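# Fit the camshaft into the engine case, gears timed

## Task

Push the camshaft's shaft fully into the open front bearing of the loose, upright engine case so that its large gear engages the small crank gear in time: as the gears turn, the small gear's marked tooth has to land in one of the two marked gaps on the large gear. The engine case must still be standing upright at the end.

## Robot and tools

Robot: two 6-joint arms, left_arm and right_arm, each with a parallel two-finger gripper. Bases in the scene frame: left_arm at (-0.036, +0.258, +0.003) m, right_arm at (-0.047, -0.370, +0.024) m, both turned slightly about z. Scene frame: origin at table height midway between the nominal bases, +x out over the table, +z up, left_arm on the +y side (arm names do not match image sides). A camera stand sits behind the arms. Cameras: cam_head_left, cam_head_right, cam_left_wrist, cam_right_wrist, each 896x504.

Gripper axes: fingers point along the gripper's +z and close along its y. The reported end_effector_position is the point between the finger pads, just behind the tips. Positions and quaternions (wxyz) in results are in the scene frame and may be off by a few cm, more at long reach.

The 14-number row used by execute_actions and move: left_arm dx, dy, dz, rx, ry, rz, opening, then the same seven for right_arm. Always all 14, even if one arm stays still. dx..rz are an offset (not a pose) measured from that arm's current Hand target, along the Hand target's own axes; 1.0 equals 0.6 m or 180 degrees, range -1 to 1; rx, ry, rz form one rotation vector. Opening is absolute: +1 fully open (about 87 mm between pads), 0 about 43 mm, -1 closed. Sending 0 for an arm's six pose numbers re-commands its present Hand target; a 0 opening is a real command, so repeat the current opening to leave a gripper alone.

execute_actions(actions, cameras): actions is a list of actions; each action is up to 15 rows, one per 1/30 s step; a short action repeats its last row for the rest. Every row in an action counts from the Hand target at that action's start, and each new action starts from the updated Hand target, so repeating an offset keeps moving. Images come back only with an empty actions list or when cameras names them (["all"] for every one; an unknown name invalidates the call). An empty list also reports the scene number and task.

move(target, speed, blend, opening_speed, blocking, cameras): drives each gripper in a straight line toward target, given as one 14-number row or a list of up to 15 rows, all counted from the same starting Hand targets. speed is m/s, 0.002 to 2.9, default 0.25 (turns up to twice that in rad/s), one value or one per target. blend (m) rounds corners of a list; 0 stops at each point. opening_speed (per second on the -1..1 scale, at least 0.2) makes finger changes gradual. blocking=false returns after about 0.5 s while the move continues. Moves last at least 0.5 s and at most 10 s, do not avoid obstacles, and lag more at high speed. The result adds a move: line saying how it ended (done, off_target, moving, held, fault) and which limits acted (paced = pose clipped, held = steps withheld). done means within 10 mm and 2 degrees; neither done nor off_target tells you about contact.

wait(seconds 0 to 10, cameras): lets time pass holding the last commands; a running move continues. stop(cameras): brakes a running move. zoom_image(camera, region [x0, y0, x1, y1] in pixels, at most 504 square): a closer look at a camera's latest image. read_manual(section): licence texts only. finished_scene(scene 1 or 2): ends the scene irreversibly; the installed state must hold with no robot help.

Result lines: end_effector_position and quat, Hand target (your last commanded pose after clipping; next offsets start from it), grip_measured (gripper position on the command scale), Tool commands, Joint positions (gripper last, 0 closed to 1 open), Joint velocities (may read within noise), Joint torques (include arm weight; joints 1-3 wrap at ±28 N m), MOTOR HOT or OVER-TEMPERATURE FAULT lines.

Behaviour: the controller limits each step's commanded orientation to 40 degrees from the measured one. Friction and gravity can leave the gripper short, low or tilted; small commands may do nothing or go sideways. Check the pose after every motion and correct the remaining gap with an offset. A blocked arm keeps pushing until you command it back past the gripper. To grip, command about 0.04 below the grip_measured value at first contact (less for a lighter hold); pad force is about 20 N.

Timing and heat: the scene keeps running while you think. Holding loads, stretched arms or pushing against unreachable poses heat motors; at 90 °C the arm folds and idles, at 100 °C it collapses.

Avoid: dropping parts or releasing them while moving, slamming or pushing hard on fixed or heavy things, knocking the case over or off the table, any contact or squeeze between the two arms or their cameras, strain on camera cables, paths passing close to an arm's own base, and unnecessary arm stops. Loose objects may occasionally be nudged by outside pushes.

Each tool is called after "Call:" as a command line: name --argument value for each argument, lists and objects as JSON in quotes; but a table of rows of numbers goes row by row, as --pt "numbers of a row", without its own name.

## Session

Call:
execute_actions --actions '[]'

Call:
zoom_image --camera "cam_head_left" --region '[320, 240, 520, 430]'

Scene clock: 0.00 s.
left_arm: end_effector_position=(+0.3204, +0.2587, +0.0238) grip_measured=+0.983 end_effector_quat_wxyz=(+0.514, -0.072, +0.854, -0.026) | right_arm: end_effector_position=(+0.3368, -0.3941, +0.0649) grip_measured=+0.982 end_effector_quat_wxyz=(+0.550, +0.048, +0.833, -0.023)
Joint positions: left_arm=[0.05 1.513 0.343 0.68 -0.024 -0.147 0.991] | right_arm=[0 1.564 0.406 0.753 0.054 0.038 0.991]
Joint velocities: within noise
Joint torques (N m): no reading
Heat: left arm: 27 °C; right arm: 27 °C.
Hand target: left_arm +0.3242, +0.2587, +0.0292; +0.522, -0.072, +0.850, -0.026 | right_arm +0.3410, -0.3942, +0.0721; +0.560, +0.048, +0.827, -0.023
Tool commands: left_gripper/opening=+1.0 right_gripper/opening=+1.0

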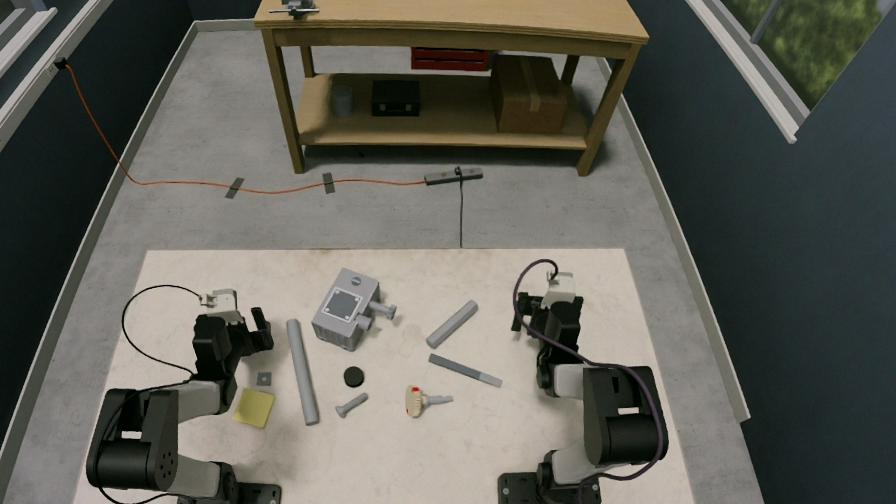

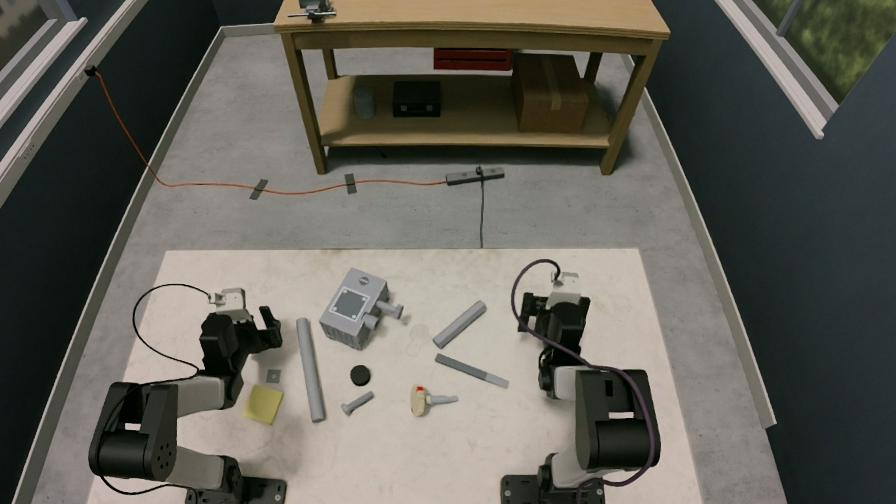

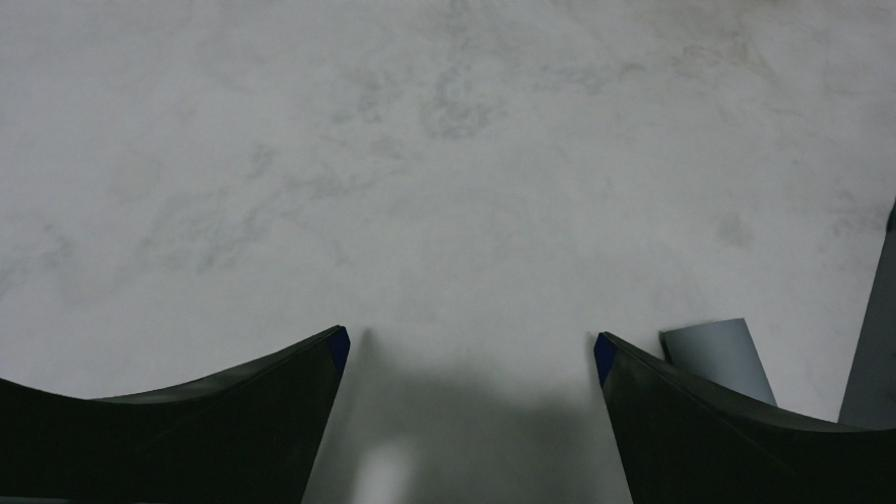

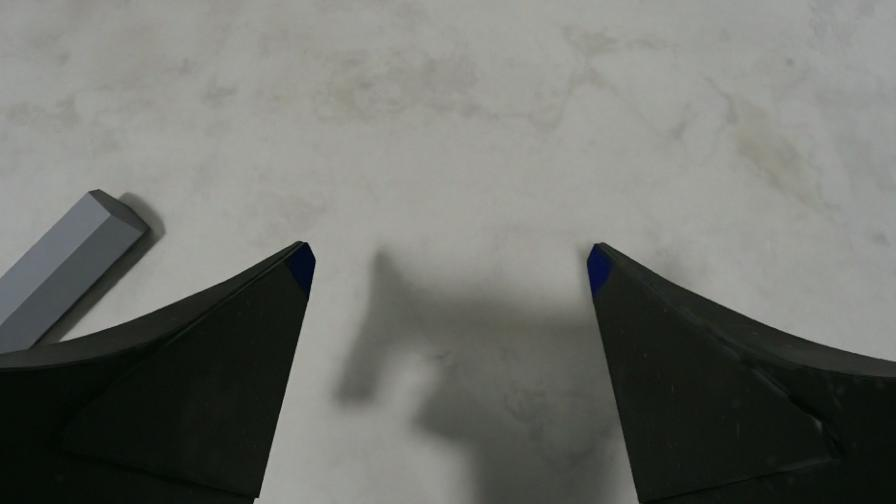

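Scaled by 2.520 from the camera's 896x504 image, which has a finer 1280x720 frame.

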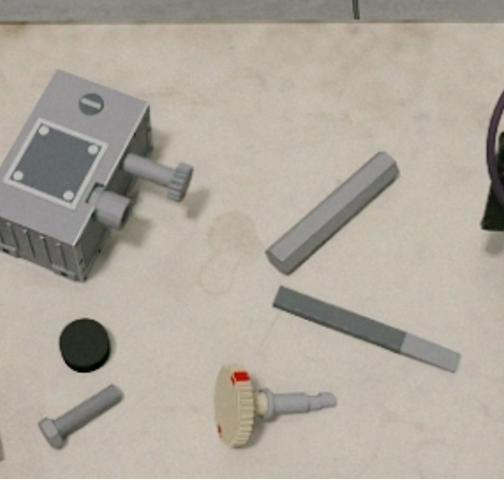

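Call:
move --target '[-0.15,0,-0.1,0,0,0,1,-0.111,0.212,-0.197,-0.335,0.006,-0.1345,1]' --cameras '["all"]'

Call:
zoom_image --camera "cam_right_wrist" --region '[100, 0, 500, 250]'

Scene clock: 43.77 s.
left_arm: end_effector_position=(+0.3074, +0.2690, +0.1236) grip_measured=+0.983 end_effector_quat_wxyz=(+0.511, -0.075, +0.856, -0.025) | right_arm: end_effector_position=(+0.2634, -0.2643, +0.1677) grip_measured=+0.982 end_effector_quat_wxyz=(+0.472, -0.388, +0.739, +0.283)
Joint positions: left_arm=[0.098 1.111 0.574 0.039 0.014 -0.129 0.991] | right_arm=[-0.038 1.263 0.769 -0.268 -0.963 -0.607 0.991]
Joint torques (N m): left_arm=[0.18 -3.21 7.92 1.91 0.19 0.06] | right_arm=[0.51 -2.59 9.88 1.83 -0.36 -0.1]
Heat: left arm: 28 °C; right arm: 31 °C.
Hand target: left_arm +0.3109, +0.2703, +0.1360; +0.522, -0.071, +0.850, -0.026 | right_arm +0.2698, -0.2605, +0.1799; +0.484, -0.404, +0.724, +0.281
Off the commanded pose: left_arm 0.013 m, 2 deg | right_arm 0.014 m, 3 deg.
move: off_target (left_arm, right_arm)

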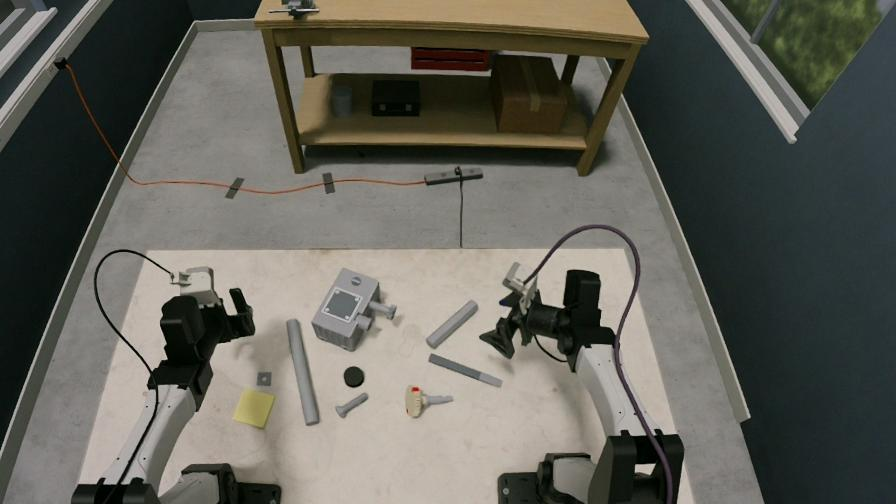

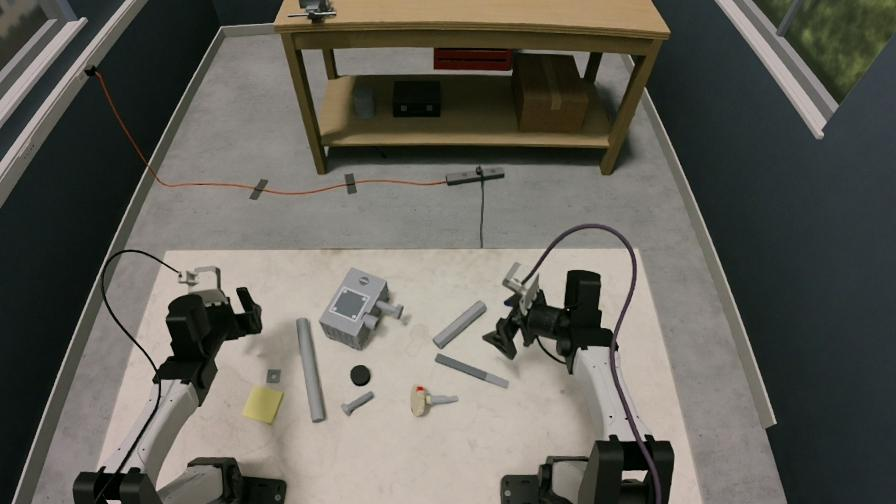

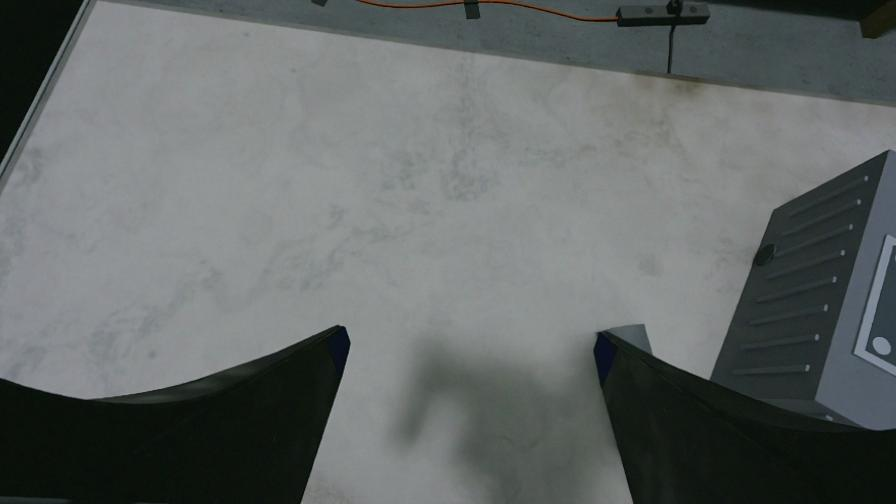

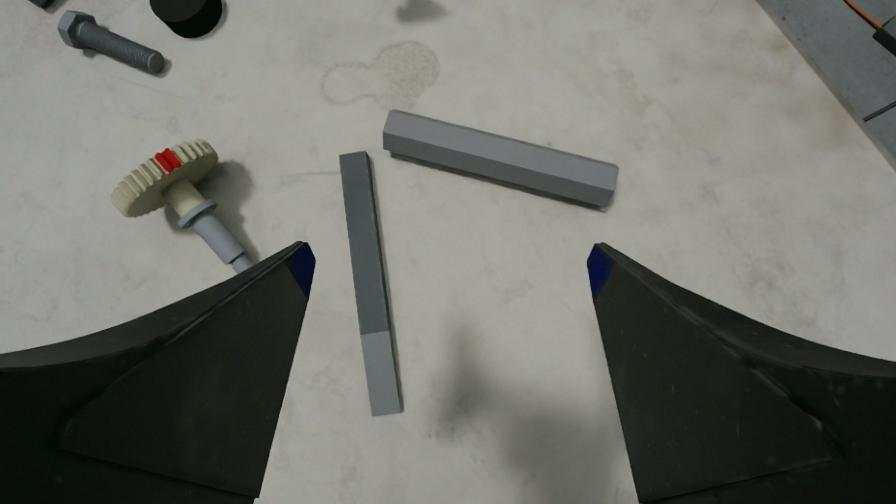

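Scaled by 1.260 from the camera's 896x504 image, which has a finer 1280x720 frame.

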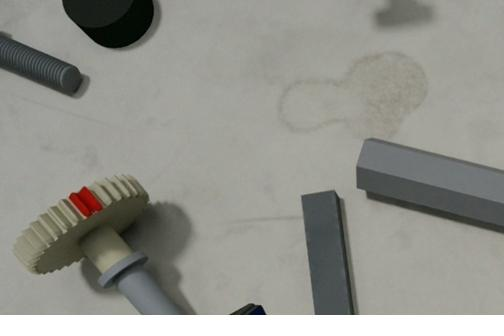

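Call:
move --target '[0,0,0,0,0,0,1,0,0,-0.03,0,-0.16,0,1]' --cameras '["cam_right_wrist","cam_head_left"]'

Scene clock: 55.73 s.
left_arm: end_effector_position=(+0.3074, +0.2690, +0.1236) grip_measured=+0.983 end_effector_quat_wxyz=(+0.511, -0.075, +0.856, -0.025) | right_arm: end_effector_position=(+0.2601, -0.2714, +0.1810) grip_measured=+0.982 end_effector_quat_wxyz=(+0.624, -0.317, +0.602, +0.383)
Joint positions: left_arm=[0.098 1.111 0.574 0.039 0.014 -0.129 0.991] | right_arm=[-0.207 1.553 0.323 1.485 -1.275 0.311 0.991]
Joint torques (N m): left_arm=[0.21 -3.21 7.94 1.91 0.19 0.06] | right_arm=[-0.87 -2.7 3.71 2.55 0.3 0.11]
Heat: left arm: 30 °C; right arm: 30 °C.
Hand target: left_arm +0.3109, +0.2703, +0.1361; +0.522, -0.071, +0.850, -0.026 | right_arm +0.2612, -0.2749, +0.1868; +0.649, -0.321, +0.580, +0.373
Off the commanded pose: left_arm 0.013 m, 2 deg | right_arm 0.007 m, 4 deg.
joint sent to its limit (right arm) — joint 4 (wrist pitch), upper limit. The joint targets still meet the commanded pose.
move: off_target (left_arm, right_arm)
Images, in order (width x height): cam_head_left 896x504, cam_right_wrist 896x504.

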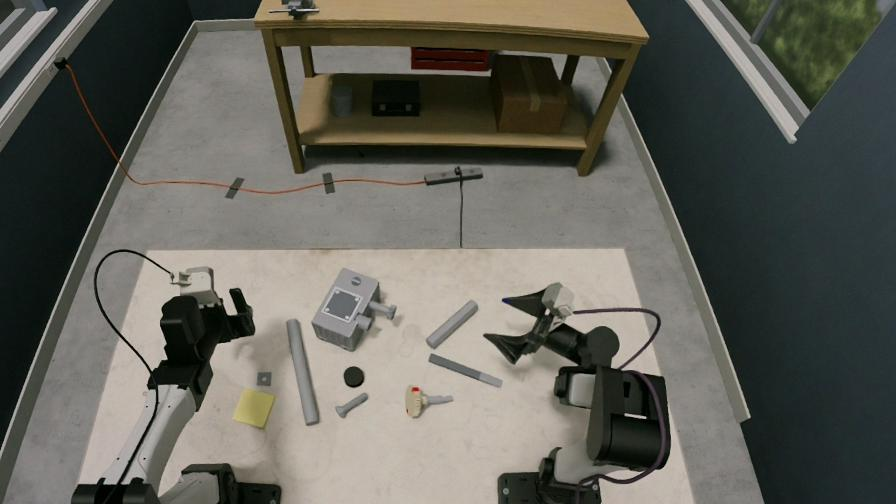

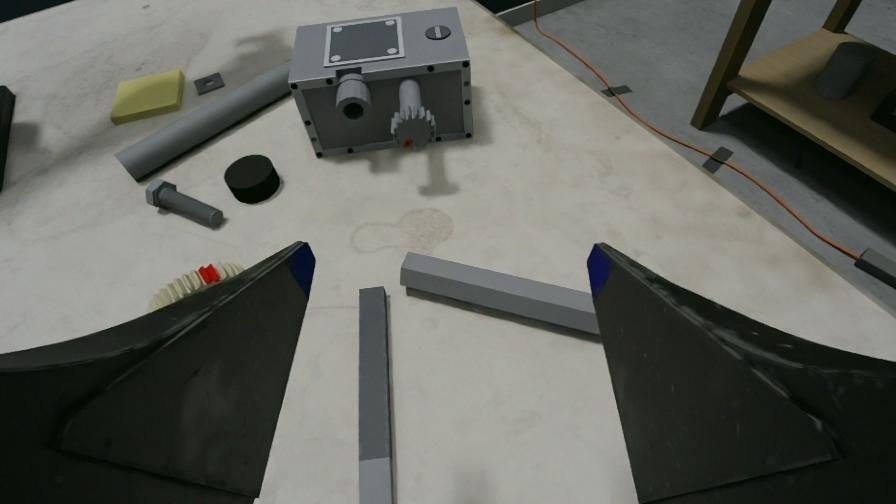

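Call:
zoom_image --camera "cam_right_wrist" --region '[285, 0, 485, 200]'

Call:
zoom_image --camera "cam_right_wrist" --region '[380, 80, 450, 160]'

Scaled by 2.520 from the camera's 896x504 image, which has a finer 1280x720 frame.

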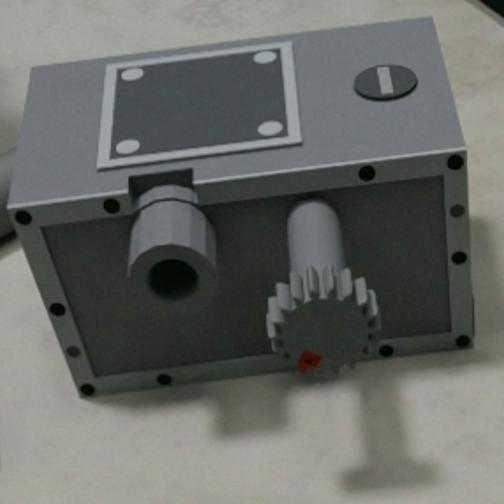

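Scaled by 6.300 from the camera's 896x504 image, which has a finer 1280x720 frame.

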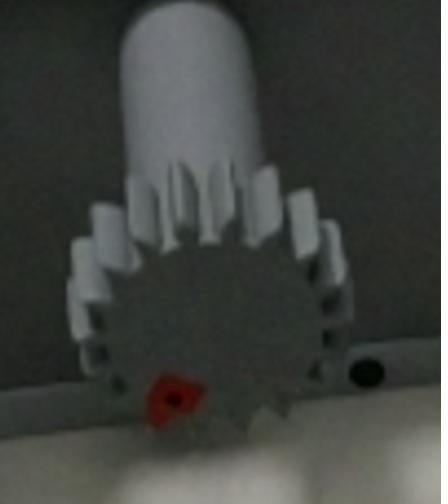

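Call:
move --pt "0.0745 -0.2695 -0.199 0.2325 0.3067 0.4425 0 0 0 -0.15 0 0.16 0 -0.9" --pt "0.284 -0.622 -0.312 0.2552 0.1082 0.948 -0.2 0 0 -0.15 0 0.16 0 -0.9" --cameras '["all"]' --speed 0.25

Scene clock: 105.87 s.
left_arm: end_effector_position=(+0.1021, -0.1208, +0.1140) grip_measured=-0.200 end_effector_quat_wxyz=(-0.053, +0.952, +0.137, +0.268) | right_arm: end_effector_position=(+0.2086, -0.3458, +0.1689) grip_measured=-0.900 end_effector_quat_wxyz=(+0.475, -0.397, +0.729, +0.293)
Joint positions: left_arm=[-1.486 2.226 1.941 -1.464 -0.527 1.277 0.4] | right_arm=[-0.471 1.355 0.924 -1.127 -1.184 -1.503 0.05]
Joint torques (N m): left_arm=[-0.59 -7.83 6.39 0.23 -0.3 0.06] | right_arm=[-0.91 -2.4 8.75 0.55 -0.45 -0.11]
Heat: left arm: 34 °C; right arm: 32 °C.
Hand target: left_arm +0.1034, -0.1294, +0.1151; -0.039, +0.952, +0.135, +0.273 | right_arm +0.2151, -0.3513, +0.1759; +0.484, -0.404, +0.724, +0.281
Off the commanded pose: left_arm 0.009 m, 2 deg | right_arm 0.011 m, 2 deg.
move: off_target (right_arm)

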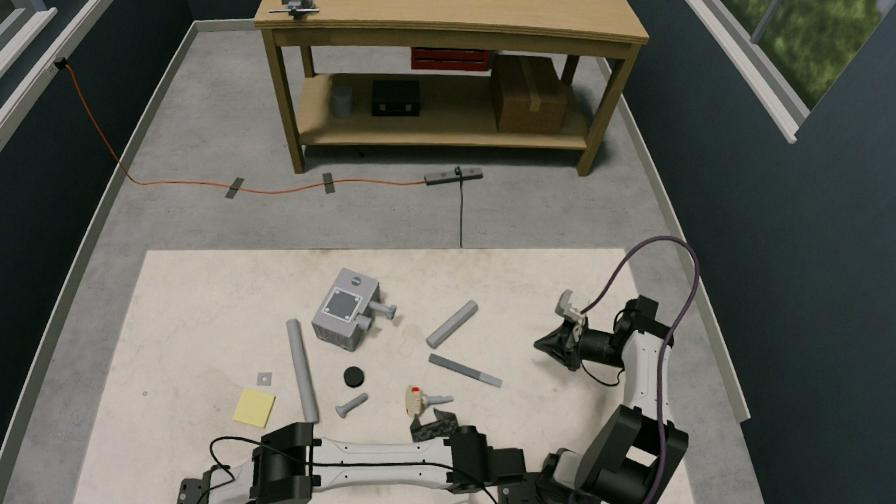

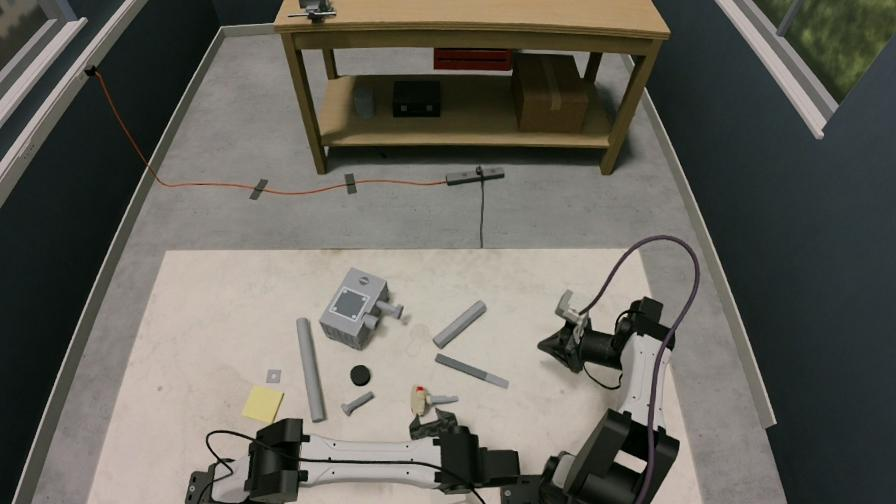

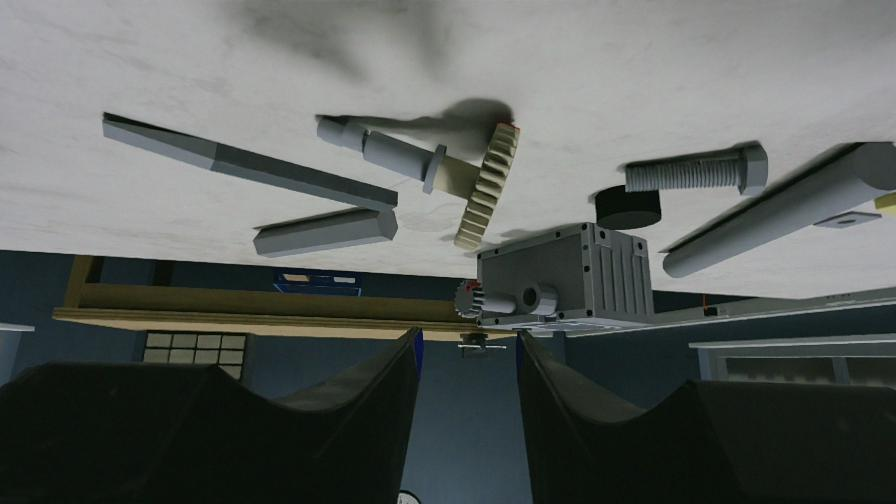

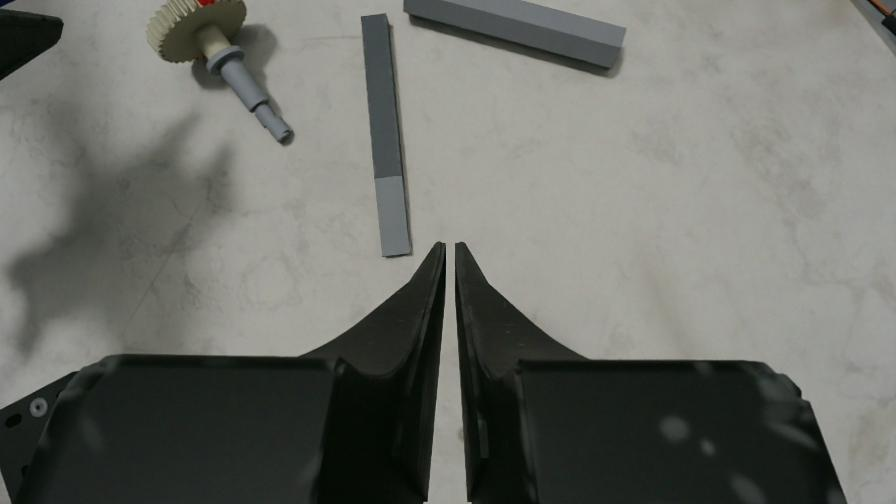

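Call:
move --target '[0.0,-0.012,0.075,0,0,0,-0.2,0,0,0,0,0,0,-0.9]' --cameras '["cam_left_wrist"]' --speed 0.1

Scene clock: 125.83 s.
left_arm: end_effector_position=(+0.1213, -0.1122, +0.0658) grip_measured=-0.200 end_effector_quat_wxyz=(-0.060, +0.952, +0.133, +0.269) | right_arm: end_effector_position=(+0.2086, -0.3458, +0.1689) grip_measured=-0.900 end_effector_quat_wxyz=(+0.475, -0.397, +0.729, +0.293)
Joint positions: left_arm=[-1.439 2.226 1.747 -1.256 -0.535 1.336 0.4] | right_arm=[-0.471 1.355 0.924 -1.127 -1.184 -1.503 0.05]
Joint torques (N m): left_arm=[-0.21 -10.93 4.19 0.25 -0.29 0.06] | right_arm=[-0.83 -2.41 8.76 0.54 -0.46 -0.11]
Heat: left arm: 33 °C; right arm: 30 °C.
Hand target: left_arm +0.1243, -0.1159, +0.0770; -0.039, +0.952, +0.135, +0.273 | right_arm +0.2151, -0.3513, +0.1759; +0.484, -0.404, +0.724, +0.281
Off the commanded pose: left_arm 0.012 m, 2 deg | right_arm 0.011 m, 2 deg.
move: off_target (left_arm, right_arm)
Images, in order (width x height): cam_left_wrist 896x504.

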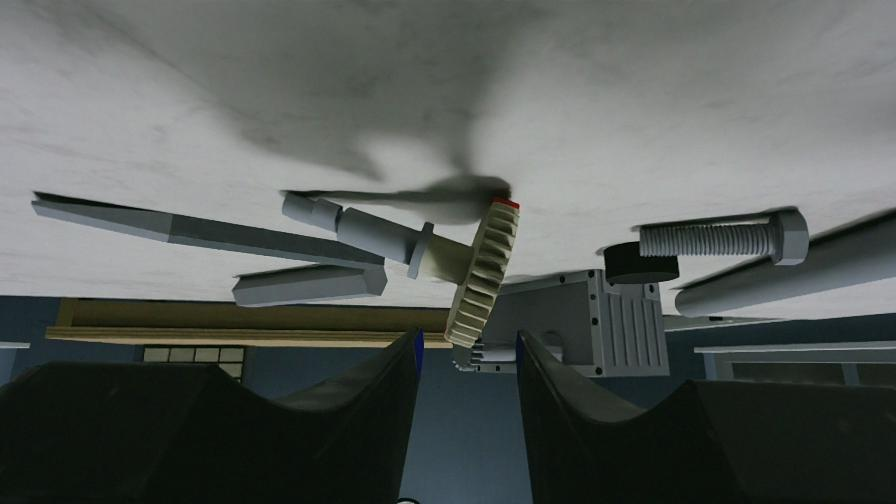

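Call:
move --target '[0.027,0.0,0.0475,0,0,0,-0.2,0,0,0,0,0,0,-0.9]' --cameras '["cam_left_wrist"]' --speed 0.08

Scene clock: 137.03 s.
left_arm: end_effector_position=(+0.1490, -0.1033, +0.0480) grip_measured=-0.200 end_effector_quat_wxyz=(-0.062, +0.952, +0.132, +0.268) | right_arm: end_effector_position=(+0.2086, -0.3458, +0.1689) grip_measured=-0.900 end_effector_quat_wxyz=(+0.475, -0.397, +0.729, +0.293)
Joint positions: left_arm=[-1.369 2.216 1.659 -1.142 -0.543 1.417 0.4] | right_arm=[-0.471 1.355 0.924 -1.127 -1.184 -1.503 0.05]
Joint torques (N m): left_arm=[-0.25 -11.21 4.22 0.31 -0.28 0.05] | right_arm=[-0.9 -2.43 8.65 0.55 -0.47 -0.13]
Heat: left arm: 32 °C; right arm: 31 °C.
Hand target: left_arm +0.1520, -0.1078, +0.0613; -0.039, +0.952, +0.135, +0.273 | right_arm +0.2151, -0.3513, +0.1759; +0.484, -0.404, +0.724, +0.281
Off the commanded pose: left_arm 0.014 m, 3 deg | right_arm 0.011 m, 2 deg.
move: off_target (left_arm, right_arm)
Images, in order (width x height): cam_left_wrist 896x504.

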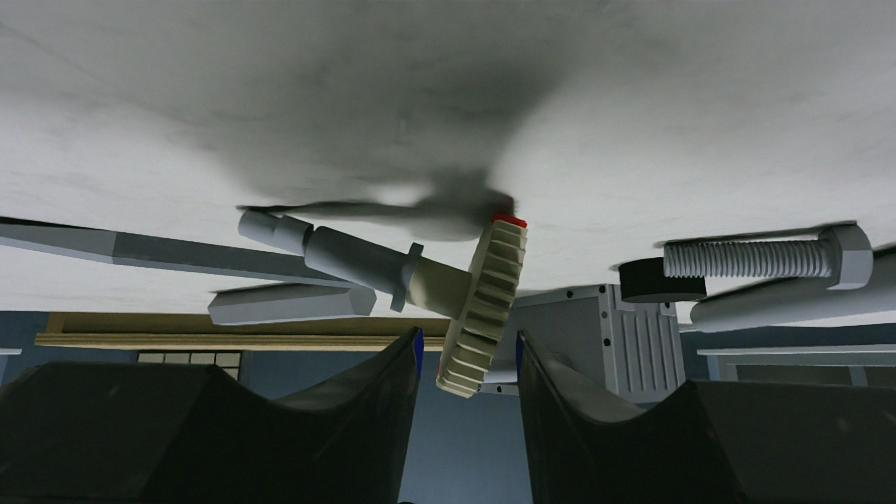

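Call:
move --target '[0.0357,0.0,0.0445,0,0,0,-0.2,0,0,0,0,0,0,-0.9]' --cameras '["cam_left_wrist"]' --speed 0.06

Scene clock: 149.10 s.
left_arm: end_effector_position=(+0.1789, -0.0944, +0.0358) grip_measured=-0.200 end_effector_quat_wxyz=(-0.062, +0.953, +0.131, +0.266) | right_arm: end_effector_position=(+0.2086, -0.3458, +0.1689) grip_measured=-0.900 end_effector_quat_wxyz=(+0.475, -0.397, +0.729, +0.293)
Joint positions: left_arm=[-1.292 2.207 1.595 -1.04 -0.548 1.51 0.4] | right_arm=[-0.471 1.355 0.924 -1.127 -1.184 -1.503 0.05]
Joint torques (N m): left_arm=[-0.12 -11.26 4.19 0.42 -0.29 0.05] | right_arm=[-0.8 -2.41 8.75 0.55 -0.45 -0.11]
Heat: left arm: 33 °C; right arm: 31 °C.
Hand target: left_arm +0.1829, -0.0988, +0.0501; -0.039, +0.952, +0.135, +0.273 | right_arm +0.2151, -0.3513, +0.1759; +0.484, -0.404, +0.724, +0.281
Off the commanded pose: left_arm 0.015 m, 3 deg | right_arm 0.011 m, 2 deg.
move: off_target (left_arm, right_arm)
Images, in order (width x height): cam_left_wrist 896x504.

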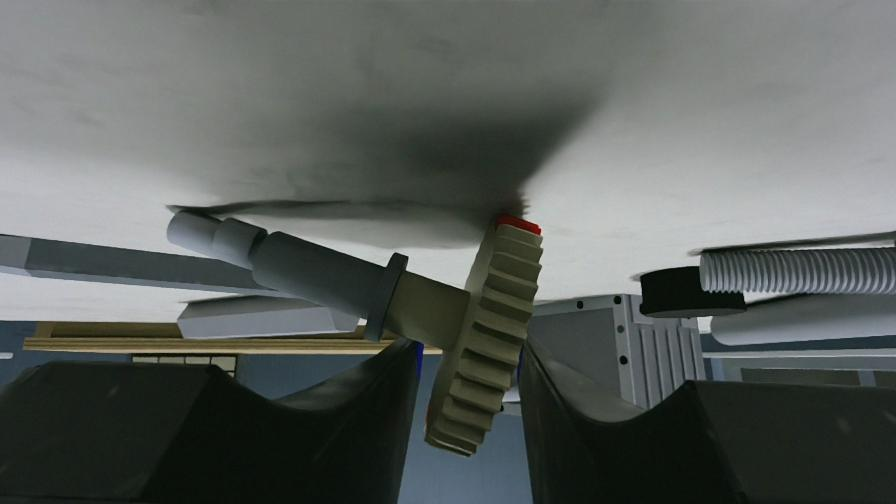

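Call:
move --target '[0.0145,0.0,-0.0225,0,0,0,-0.2,0,0,0,0,0,0,-0.9]' --cameras '["cam_left_wrist"]' --speed 0.06

Scene clock: 160.80 s.
left_arm: end_effector_position=(+0.1793, -0.0958, +0.0468) grip_measured=-0.200 end_effector_quat_wxyz=(-0.054, +0.953, +0.132, +0.267) | right_arm: end_effector_position=(+0.2086, -0.3458, +0.1689) grip_measured=-0.900 end_effector_quat_wxyz=(+0.475, -0.397, +0.729, +0.293)
Joint positions: left_arm=[-1.292 2.184 1.605 -1.056 -0.548 1.512 0.4] | right_arm=[-0.471 1.355 0.924 -1.127 -1.184 -1.503 0.05]
Joint torques (N m): left_arm=[-0.06 -10.95 6.27 0.09 -0.28 0.07] | right_arm=[-0.85 -2.54 8.68 0.54 -0.45 -0.11]
Heat: left arm: 37 °C; right arm: 31 °C.
Hand target: left_arm +0.1831, -0.0988, +0.0661; -0.039, +0.952, +0.135, +0.273 | right_arm +0.2151, -0.3513, +0.1759; +0.484, -0.404, +0.724, +0.281
Off the commanded pose: left_arm 0.020 m, 2 deg | right_arm 0.011 m, 2 deg.
move: off_target (left_arm, right_arm)
Images, in order (width x height): cam_left_wrist 896x504.

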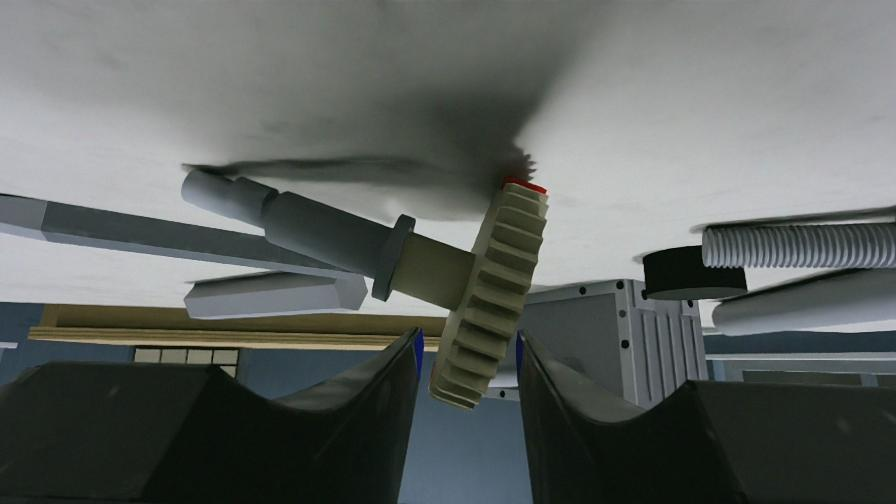

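Call:
move --target '[0,0,0,0,0,0,-0.95,0,0,0,0,0,0,-0.9]' --cameras '["cam_left_wrist","cam_head_left"]' --speed 0.06 --opening_speed 0.4

Scene clock: 166.83 s.
left_arm: end_effector_position=(+0.1794, -0.0923, +0.0494) grip_measured=-0.647 end_effector_quat_wxyz=(-0.062, +0.952, +0.129, +0.269) | right_arm: end_effector_position=(+0.2086, -0.3458, +0.1689) grip_measured=-0.900 end_effector_quat_wxyz=(+0.475, -0.397, +0.729, +0.293)
Joint positions: left_arm=[-1.292 2.18 1.605 -1.075 -0.555 1.515 0.176] | right_arm=[-0.471 1.355 0.924 -1.127 -1.184 -1.503 0.05]
Joint torques (N m): left_arm=[-0.09 -10.67 6.26 0.23 -0.2 0.04] | right_arm=[-0.91 -2.44 8.77 0.56 -0.47 -0.12]
Heat: left arm: 38 °C; right arm: 32 °C.
Hand target: left_arm +0.1831, -0.0988, +0.0661; -0.039, +0.952, +0.135, +0.273 | right_arm +0.2151, -0.3513, +0.1759; +0.484, -0.404, +0.724, +0.281
Off the commanded pose: left_arm 0.018 m, 3 deg | right_arm 0.011 m, 2 deg.
move: off_target (left_arm, right_arm)
Images, in order (width x height): cam_head_left 896x504, cam_left_wrist 896x504.

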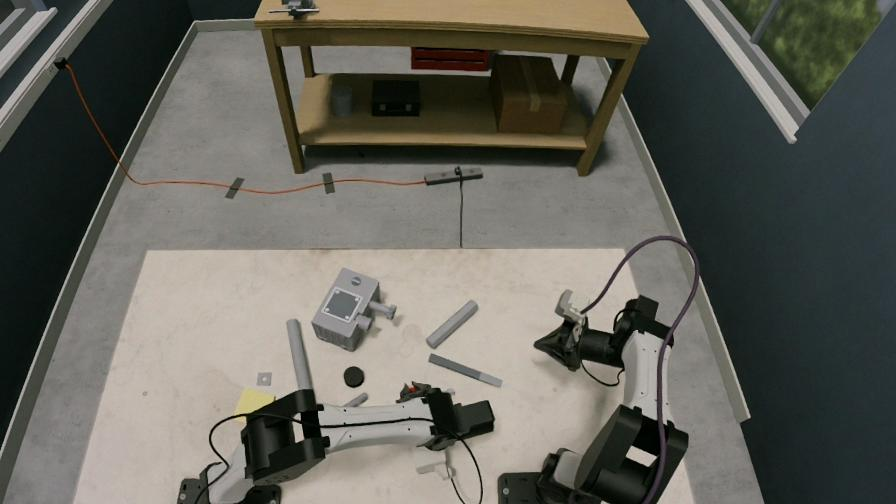

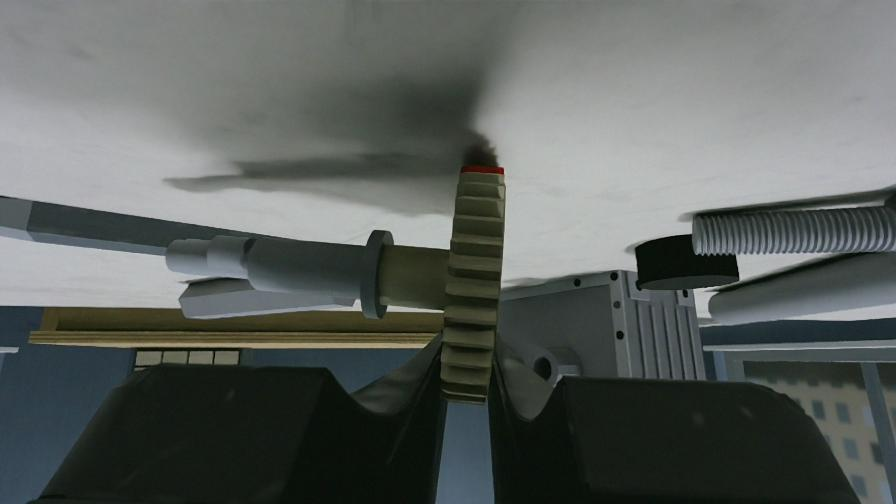

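Call:
move --target '[0.062,0,-0.099,0,0,0,-0.97,0,0,0,0,0,0,-0.9]' --cameras '["cam_left_wrist","cam_head_left"]' --speed 0.12

Call:
zoom_image --camera "cam_left_wrist" --region '[340, 150, 540, 420]'

Scene clock: 175.60 s.
left_arm: end_effector_position=(+0.1804, -0.0978, +0.1164) grip_measured=-0.651 end_effector_quat_wxyz=(-0.059, +0.953, +0.128, +0.269) | right_arm: end_effector_position=(+0.2086, -0.3458, +0.1689) grip_measured=-0.900 end_effector_quat_wxyz=(+0.475, -0.397, +0.729, +0.293)
Joint positions: left_arm=[-1.292 2.138 1.812 -1.316 -0.553 1.518 0.174] | right_arm=[-0.471 1.355 0.924 -1.127 -1.184 -1.503 0.05]
Joint torques (N m): left_arm=[-0.06 -10.82 6.84 0.12 -0.23 0.03] | right_arm=[-0.87 -2.43 8.7 0.56 -0.47 -0.11]
Heat: left arm: 38 °C; right arm: 32 °C.
Hand target: left_arm +0.1833, -0.0989, +0.1362; -0.039, +0.952, +0.135, +0.273 | right_arm +0.2151, -0.3513, +0.1759; +0.484, -0.404, +0.724, +0.281
Off the commanded pose: left_arm 0.020 m, 2 deg | right_arm 0.011 m, 2 deg.
move: off_target (left_arm, right_arm)
Images, in order (width x height): cam_head_left 896x504, cam_left_wrist 896x504.

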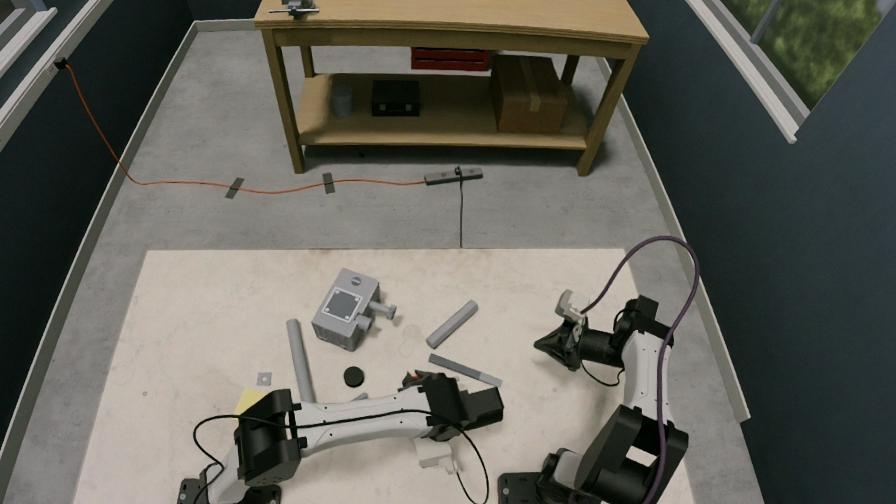

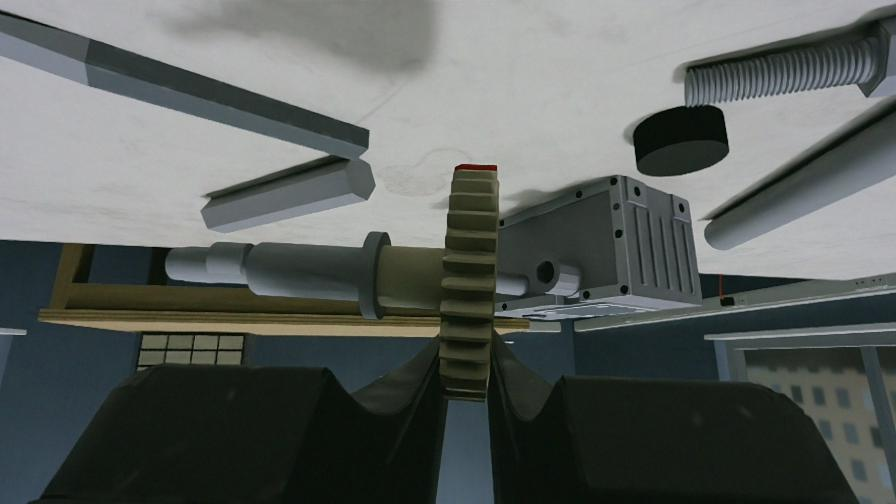

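Scaled by 1.867 from the camera's 896x504 image, which has a finer 1280x720 frame.

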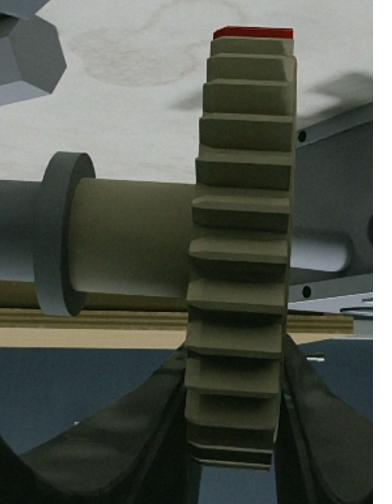

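Call:
move --pt "0 0 0 0 0 0 -0.97 -0.034 -0.224 -0.015 0 0 0 -0.9" --pt "0.0225 0.0575 -0.013 0.246 -0.062 -0.779 -0.97 -0.034 -0.224 -0.015 0 0 0 -0.9" --pt "0.0853 0.0848 0.1147 0.246 -0.062 -0.779 -0.97 -0.034 -0.224 -0.015 0 0 0 -0.9" --cameras '["all"]' --speed 0.25

Scene clock: 224.90 s.
left_arm: end_effector_position=(+0.2737, -0.1221, +0.0980) grip_measured=-0.652 end_effector_quat_wxyz=(+0.053, +0.131, +0.987, -0.074) | right_arm: end_effector_position=(+0.3245, -0.4166, +0.1891) grip_measured=-0.900 end_effector_quat_wxyz=(+0.473, -0.398, +0.730, +0.290)
Joint positions: left_arm=[-0.782 2.637 2.825 -1.582 0.045 -0.567 0.174] | right_arm=[-0.483 1.865 1.539 -1.254 -1.177 -1.528 0.05]
Joint torques (N m): left_arm=[-0.85 -10.63 6.72 0.77 0.02 0.07] | right_arm=[-0.65 -5.82 8.84 0.53 -0.53 -0.1]
Heat: left arm: 42 °C; right arm: 31 °C.
Hand target: left_arm +0.2742, -0.1253, +0.1048; -0.027, +0.152, +0.988, +0.004 | right_arm +0.3302, -0.4214, +0.1961; +0.484, -0.404, +0.723, +0.281
Off the commanded pose: left_arm 0.008 m, 13 deg | right_arm 0.010 m, 2 deg.
joint sent to its limit (left arm) — joint 4 (wrist pitch), lower limit. The joint targets are off in orientation, not in position.
move: off_target (left_arm)

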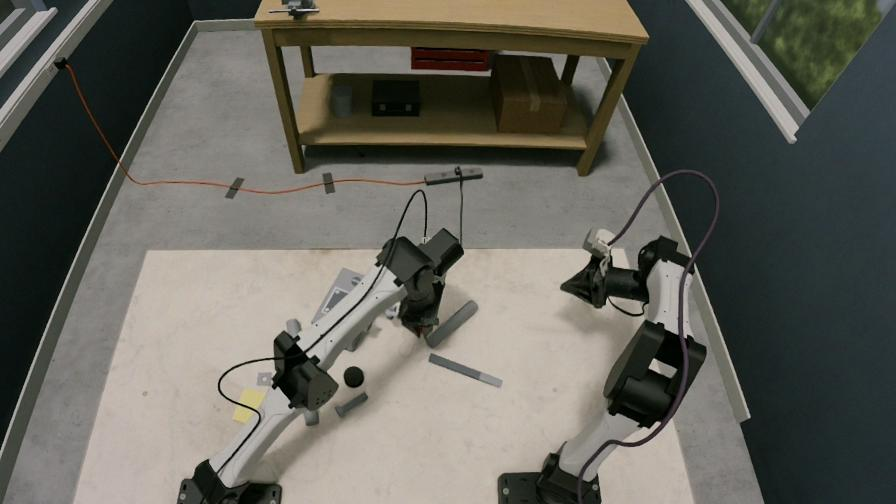

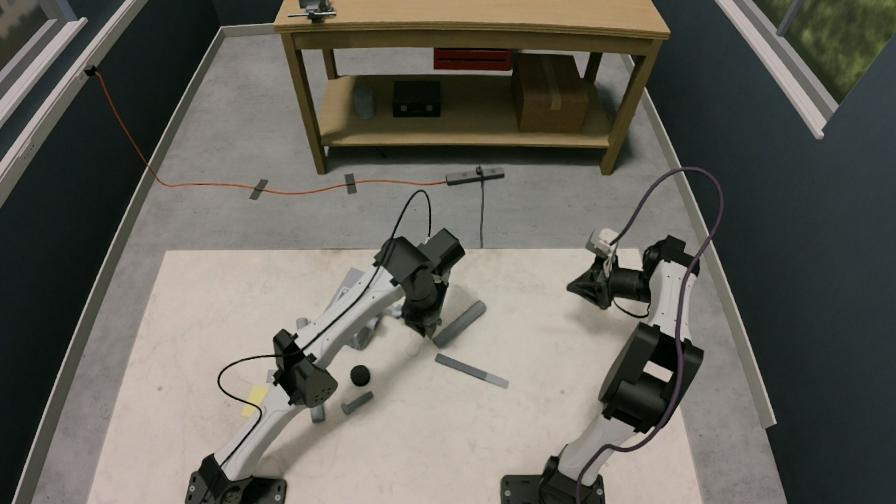

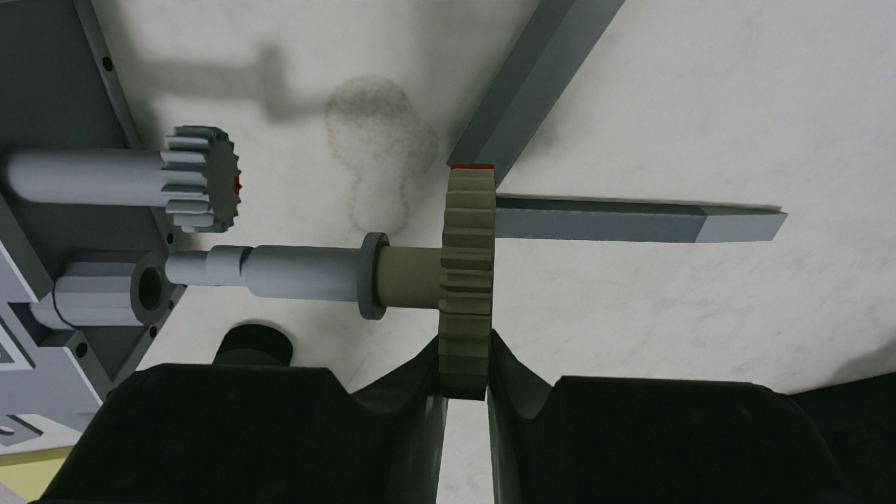

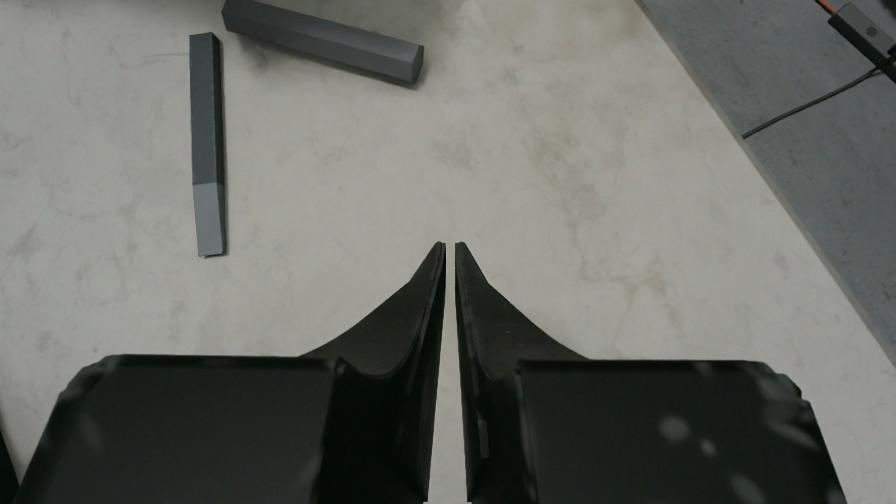

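Call:
zoom_image --camera "cam_left_wrist" --region '[0, 100, 400, 400]'

Call:
zoom_image --camera "cam_head_left" --region '[330, 250, 470, 370]'

Call:
zoom_image --camera "cam_head_right" --region '[330, 250, 470, 370]'

Scaled by 1.260 from the camera's 896x504 image, which has a finer 1280x720 frame.

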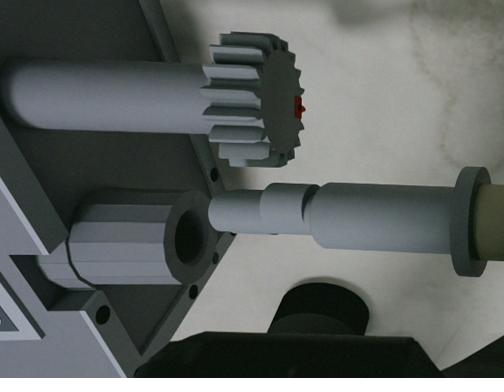

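Scaled by 3.600 from the camera's 896x504 image, which has a finer 1280x720 frame.

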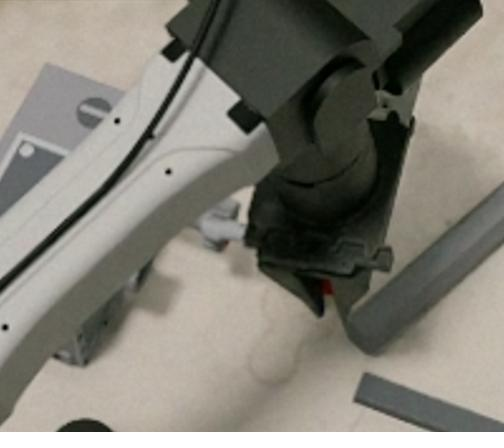

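Scaled by 3.600 from the camera's 896x504 image, which has a finer 1280x720 frame.

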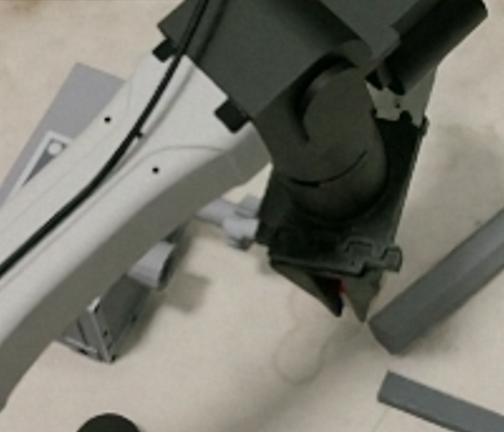

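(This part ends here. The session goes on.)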